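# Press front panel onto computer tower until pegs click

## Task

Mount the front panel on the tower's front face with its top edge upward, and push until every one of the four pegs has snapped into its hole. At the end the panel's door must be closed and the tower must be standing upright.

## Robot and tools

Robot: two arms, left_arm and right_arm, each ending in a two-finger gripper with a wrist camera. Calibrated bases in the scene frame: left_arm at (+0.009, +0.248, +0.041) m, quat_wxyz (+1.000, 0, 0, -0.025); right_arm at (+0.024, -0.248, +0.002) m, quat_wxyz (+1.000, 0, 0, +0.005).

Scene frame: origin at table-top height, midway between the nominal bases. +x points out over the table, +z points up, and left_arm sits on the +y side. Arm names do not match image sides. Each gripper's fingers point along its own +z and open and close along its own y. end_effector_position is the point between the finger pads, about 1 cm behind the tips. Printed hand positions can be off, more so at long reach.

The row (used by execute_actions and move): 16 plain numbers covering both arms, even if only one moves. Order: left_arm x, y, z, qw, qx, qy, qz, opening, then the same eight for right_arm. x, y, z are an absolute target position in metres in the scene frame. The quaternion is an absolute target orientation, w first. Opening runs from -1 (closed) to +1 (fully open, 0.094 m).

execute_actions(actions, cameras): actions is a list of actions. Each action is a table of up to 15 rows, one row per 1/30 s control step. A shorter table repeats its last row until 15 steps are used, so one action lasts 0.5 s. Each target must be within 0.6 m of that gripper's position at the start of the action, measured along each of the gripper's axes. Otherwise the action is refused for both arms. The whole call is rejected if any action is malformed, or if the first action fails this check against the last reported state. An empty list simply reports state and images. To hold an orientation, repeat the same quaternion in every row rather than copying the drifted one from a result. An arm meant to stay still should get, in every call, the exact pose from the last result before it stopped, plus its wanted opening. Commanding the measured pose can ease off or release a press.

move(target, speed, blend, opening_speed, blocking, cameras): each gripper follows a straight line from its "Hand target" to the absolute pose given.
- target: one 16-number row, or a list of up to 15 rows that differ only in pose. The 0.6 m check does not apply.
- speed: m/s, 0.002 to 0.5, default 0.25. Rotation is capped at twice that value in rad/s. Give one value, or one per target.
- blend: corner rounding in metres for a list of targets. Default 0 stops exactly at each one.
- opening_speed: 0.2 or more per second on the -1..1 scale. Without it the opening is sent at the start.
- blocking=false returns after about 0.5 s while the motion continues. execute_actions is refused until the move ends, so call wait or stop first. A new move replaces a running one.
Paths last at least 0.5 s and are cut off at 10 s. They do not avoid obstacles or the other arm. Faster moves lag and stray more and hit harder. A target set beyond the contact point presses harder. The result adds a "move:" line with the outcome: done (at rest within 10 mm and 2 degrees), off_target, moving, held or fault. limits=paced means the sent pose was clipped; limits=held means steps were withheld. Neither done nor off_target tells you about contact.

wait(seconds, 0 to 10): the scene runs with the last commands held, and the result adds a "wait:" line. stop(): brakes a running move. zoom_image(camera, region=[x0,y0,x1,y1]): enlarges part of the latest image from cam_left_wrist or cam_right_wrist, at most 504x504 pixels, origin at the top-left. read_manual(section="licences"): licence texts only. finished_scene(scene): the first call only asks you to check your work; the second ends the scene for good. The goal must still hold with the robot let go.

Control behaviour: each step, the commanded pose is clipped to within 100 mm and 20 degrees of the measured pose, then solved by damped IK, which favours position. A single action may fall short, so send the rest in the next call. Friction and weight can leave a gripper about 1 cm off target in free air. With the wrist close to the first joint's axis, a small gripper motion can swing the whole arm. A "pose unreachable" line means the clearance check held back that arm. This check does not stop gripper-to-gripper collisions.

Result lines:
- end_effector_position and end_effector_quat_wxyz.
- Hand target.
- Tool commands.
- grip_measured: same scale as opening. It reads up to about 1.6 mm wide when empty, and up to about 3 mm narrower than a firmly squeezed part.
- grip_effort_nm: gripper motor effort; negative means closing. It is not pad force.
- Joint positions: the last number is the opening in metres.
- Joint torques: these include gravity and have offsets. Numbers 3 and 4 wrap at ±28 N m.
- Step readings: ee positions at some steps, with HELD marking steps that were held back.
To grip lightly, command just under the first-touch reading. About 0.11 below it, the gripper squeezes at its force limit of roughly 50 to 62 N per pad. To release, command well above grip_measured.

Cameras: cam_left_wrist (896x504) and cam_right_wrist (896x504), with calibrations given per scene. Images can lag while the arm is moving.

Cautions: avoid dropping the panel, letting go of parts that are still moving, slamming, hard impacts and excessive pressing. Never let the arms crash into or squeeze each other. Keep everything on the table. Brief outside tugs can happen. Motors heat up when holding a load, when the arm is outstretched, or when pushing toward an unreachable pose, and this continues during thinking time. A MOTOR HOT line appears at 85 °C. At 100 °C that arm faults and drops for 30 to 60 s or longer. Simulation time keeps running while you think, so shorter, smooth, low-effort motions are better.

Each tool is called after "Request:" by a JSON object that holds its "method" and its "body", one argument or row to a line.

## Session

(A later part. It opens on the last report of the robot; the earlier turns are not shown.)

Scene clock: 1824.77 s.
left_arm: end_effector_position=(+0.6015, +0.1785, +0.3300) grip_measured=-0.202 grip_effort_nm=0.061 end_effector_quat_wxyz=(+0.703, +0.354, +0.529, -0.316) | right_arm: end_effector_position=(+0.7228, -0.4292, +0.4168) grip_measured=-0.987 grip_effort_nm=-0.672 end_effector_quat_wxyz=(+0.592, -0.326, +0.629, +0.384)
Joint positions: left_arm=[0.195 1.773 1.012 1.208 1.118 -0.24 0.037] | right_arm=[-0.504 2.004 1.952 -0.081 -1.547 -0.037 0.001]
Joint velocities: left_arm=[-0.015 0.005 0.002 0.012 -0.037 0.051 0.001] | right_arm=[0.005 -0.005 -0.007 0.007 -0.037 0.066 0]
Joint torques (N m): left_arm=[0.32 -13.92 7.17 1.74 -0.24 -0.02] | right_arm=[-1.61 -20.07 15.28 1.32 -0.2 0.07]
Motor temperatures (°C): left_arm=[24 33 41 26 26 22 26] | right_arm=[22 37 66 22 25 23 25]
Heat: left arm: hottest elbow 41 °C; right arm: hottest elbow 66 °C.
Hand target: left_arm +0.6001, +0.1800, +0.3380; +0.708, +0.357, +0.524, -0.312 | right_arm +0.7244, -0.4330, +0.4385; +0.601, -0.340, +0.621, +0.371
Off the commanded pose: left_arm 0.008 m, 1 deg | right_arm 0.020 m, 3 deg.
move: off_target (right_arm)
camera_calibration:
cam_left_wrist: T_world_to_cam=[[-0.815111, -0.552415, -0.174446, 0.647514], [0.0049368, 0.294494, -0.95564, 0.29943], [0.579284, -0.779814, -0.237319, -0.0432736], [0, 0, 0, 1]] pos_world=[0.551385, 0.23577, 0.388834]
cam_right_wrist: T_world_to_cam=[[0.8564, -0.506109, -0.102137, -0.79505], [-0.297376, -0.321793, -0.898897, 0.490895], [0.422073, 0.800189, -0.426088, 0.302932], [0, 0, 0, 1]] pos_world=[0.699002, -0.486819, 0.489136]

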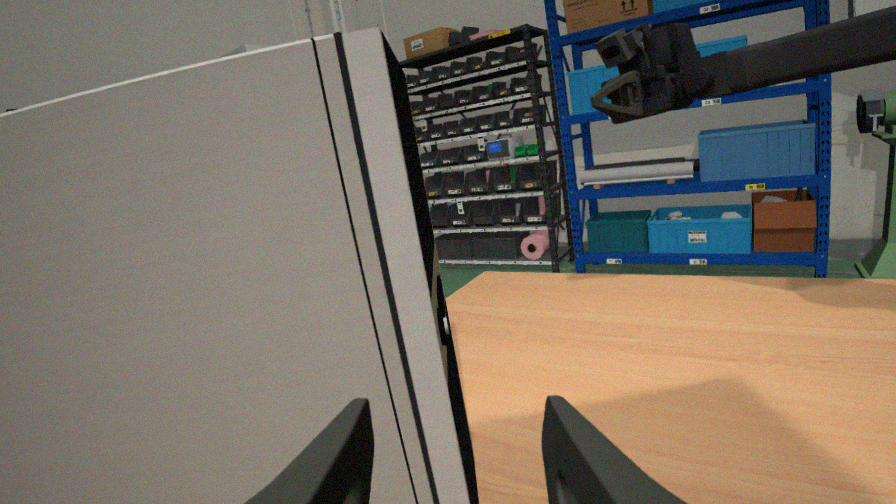

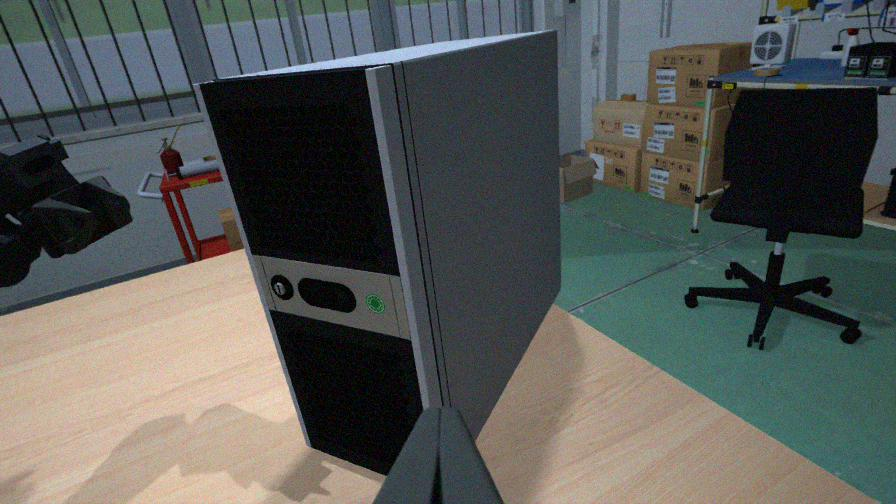

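Request:
{"method": "move", "body": {
  "target": [0.60,0.18,0.338,0.711,0.359,0.526,-0.3135,-0.2,0.5702,-0.266,0.658,0.583,-0.207,0.733,0.284,-1]
}}

Request:
{"method": "zoom_image", "body": {
  "camera": "cam_right_wrist",
  "region": [350, 200, 630, 340]
}}

Request:
{"method": "zoom_image", "body": {
  "camera": "cam_right_wrist",
  "region": [360, 220, 440, 310]
}}

Request:
{"method": "zoom_image", "body": {
  "camera": "cam_right_wrist",
  "region": [540, 200, 620, 290]
}}

Scene clock: 1846.17 s.
left_arm: end_effector_position=(+0.6015, +0.1785, +0.3300) grip_measured=-0.202 grip_effort_nm=0.071 end_effector_quat_wxyz=(+0.703, +0.354, +0.529, -0.316) | right_arm: end_effector_position=(+0.5686, -0.2725, +0.6347) grip_measured=-0.987 grip_effort_nm=-0.667 end_effector_quat_wxyz=(+0.569, -0.193, +0.744, +0.292)
Joint positions: left_arm=[0.195 1.773 1.012 1.208 1.118 -0.24 0.037] | right_arm=[-0.326 1.418 1.893 -0.827 -1.015 -0.082 0.001]
Joint velocities: left_arm=[-0.015 -0.005 0.017 0.002 -0.037 0.037 0] | right_arm=[-0.005 -0.005 0.007 0.002 -0.022 0.007 -0.001]
Joint torques (N m): left_arm=[0.44 -13.92 7.13 1.81 -0.25 -0.02] | right_arm=[-1.2 -10.87 14.35 0.87 -0.08 -0.21]
Motor temperatures (°C): left_arm=[24 33 41 26 26 22 26] | right_arm=[22 39 63 22 25 23 26]
Heat: left arm: hottest elbow 41 °C; right arm: hottest elbow 63 °C.
Hand target: left_arm +0.6001, +0.1800, +0.3380; +0.708, +0.357, +0.524, -0.312 | right_arm +0.5675, -0.2674, +0.6544; +0.582, -0.209, +0.734, +0.282
Off the commanded pose: left_arm 0.008 m, 1 deg | right_arm 0.024 m, 3 deg.
move: off_target (right_arm)
camera_calibration:
cam_left_wrist: T_world_to_cam=[[-0.815111, -0.552415, -0.174446, 0.647514], [0.0049368, 0.294494, -0.95564, 0.29943], [0.579284, -0.779814, -0.237319, -0.0432736], [0, 0, 0, 1]] pos_world=[0.551385, 0.23577, 0.388834]
cam_right_wrist: T_world_to_cam=[[0.605757, -0.765278, -0.217737, -0.41617], [-0.570547, -0.227059, -0.789253, 0.802952], [0.554559, 0.602324, -0.574169, 0.300234], [0, 0, 0, 1]] pos_world=[0.543722, -0.317007, 0.715502]

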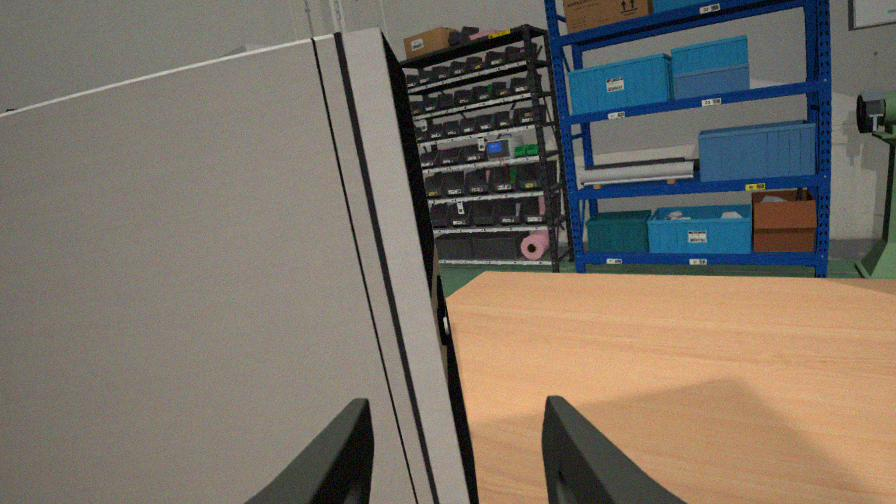

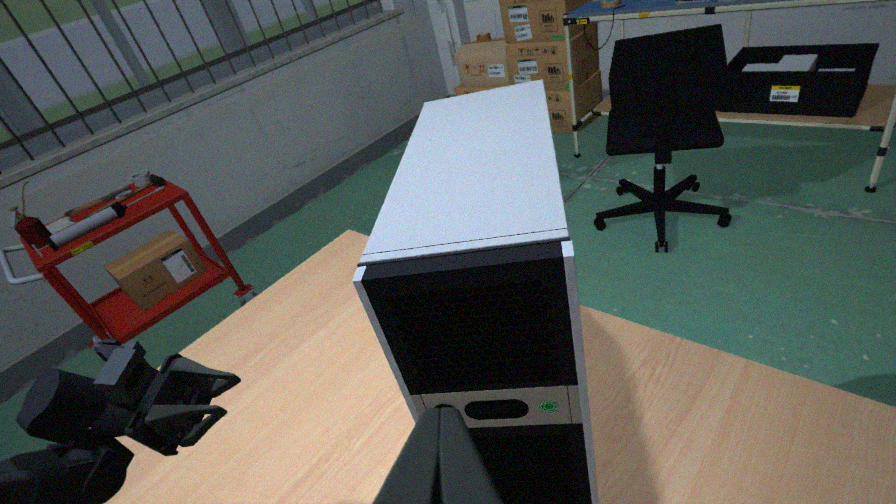

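Scaled by 1.800 from the camera's 896x504 image, which has a finer 1280x720 frame.

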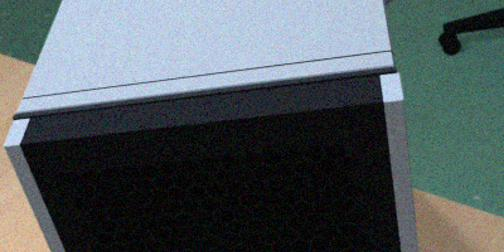

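Scaled by 5.600 from the camera's 896x504 image, which has a finer 1280x720 frame.

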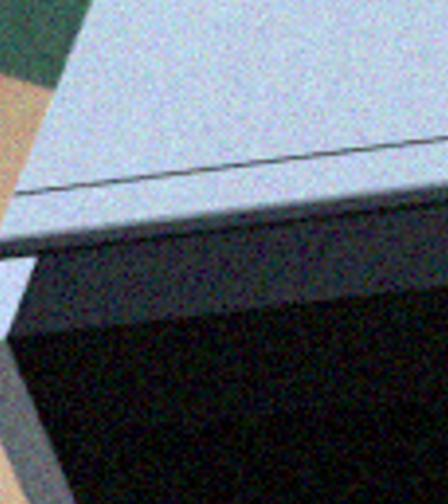

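Scaled by 5.600 from the camera's 896x504 image, which has a finer 1280x720 frame.

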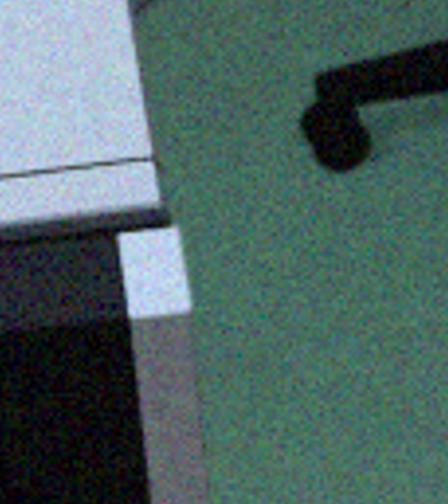

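Request:
{"method": "zoom_image", "body": {
  "camera": "cam_left_wrist",
  "region": [310, 30, 390, 110]
}}

Request:
{"method": "zoom_image", "body": {
  "camera": "cam_left_wrist",
  "region": [370, 420, 450, 500]
}}

Scaled by 6.300 from the camera's 896x504 image, which has a finer 1280x720 frame.

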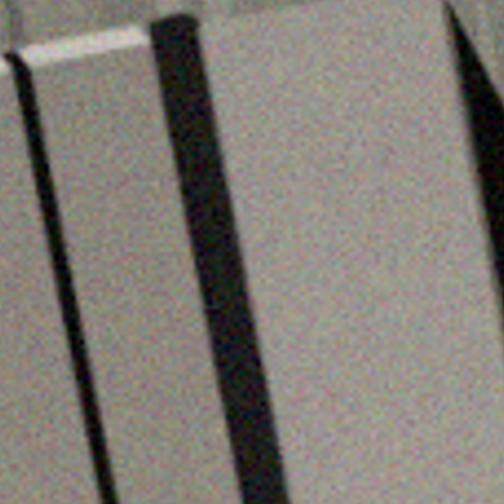

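Scaled by 6.300 from the camera's 896x504 image, which has a finer 1280x720 frame.

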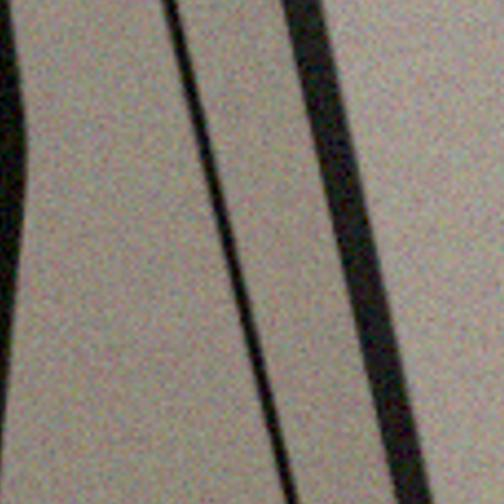

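Request:
{"method": "finished_scene", "body": {
  "scene": 1
}}

This call ended nothing. Check each condition of the task against the scene as it is now, look again where you are not sure, and mend what is not met. Then call finished_scene again.

Request:
{"method": "finished_scene", "body": {
  "scene": 1
}}

The scene is finished: the task was done.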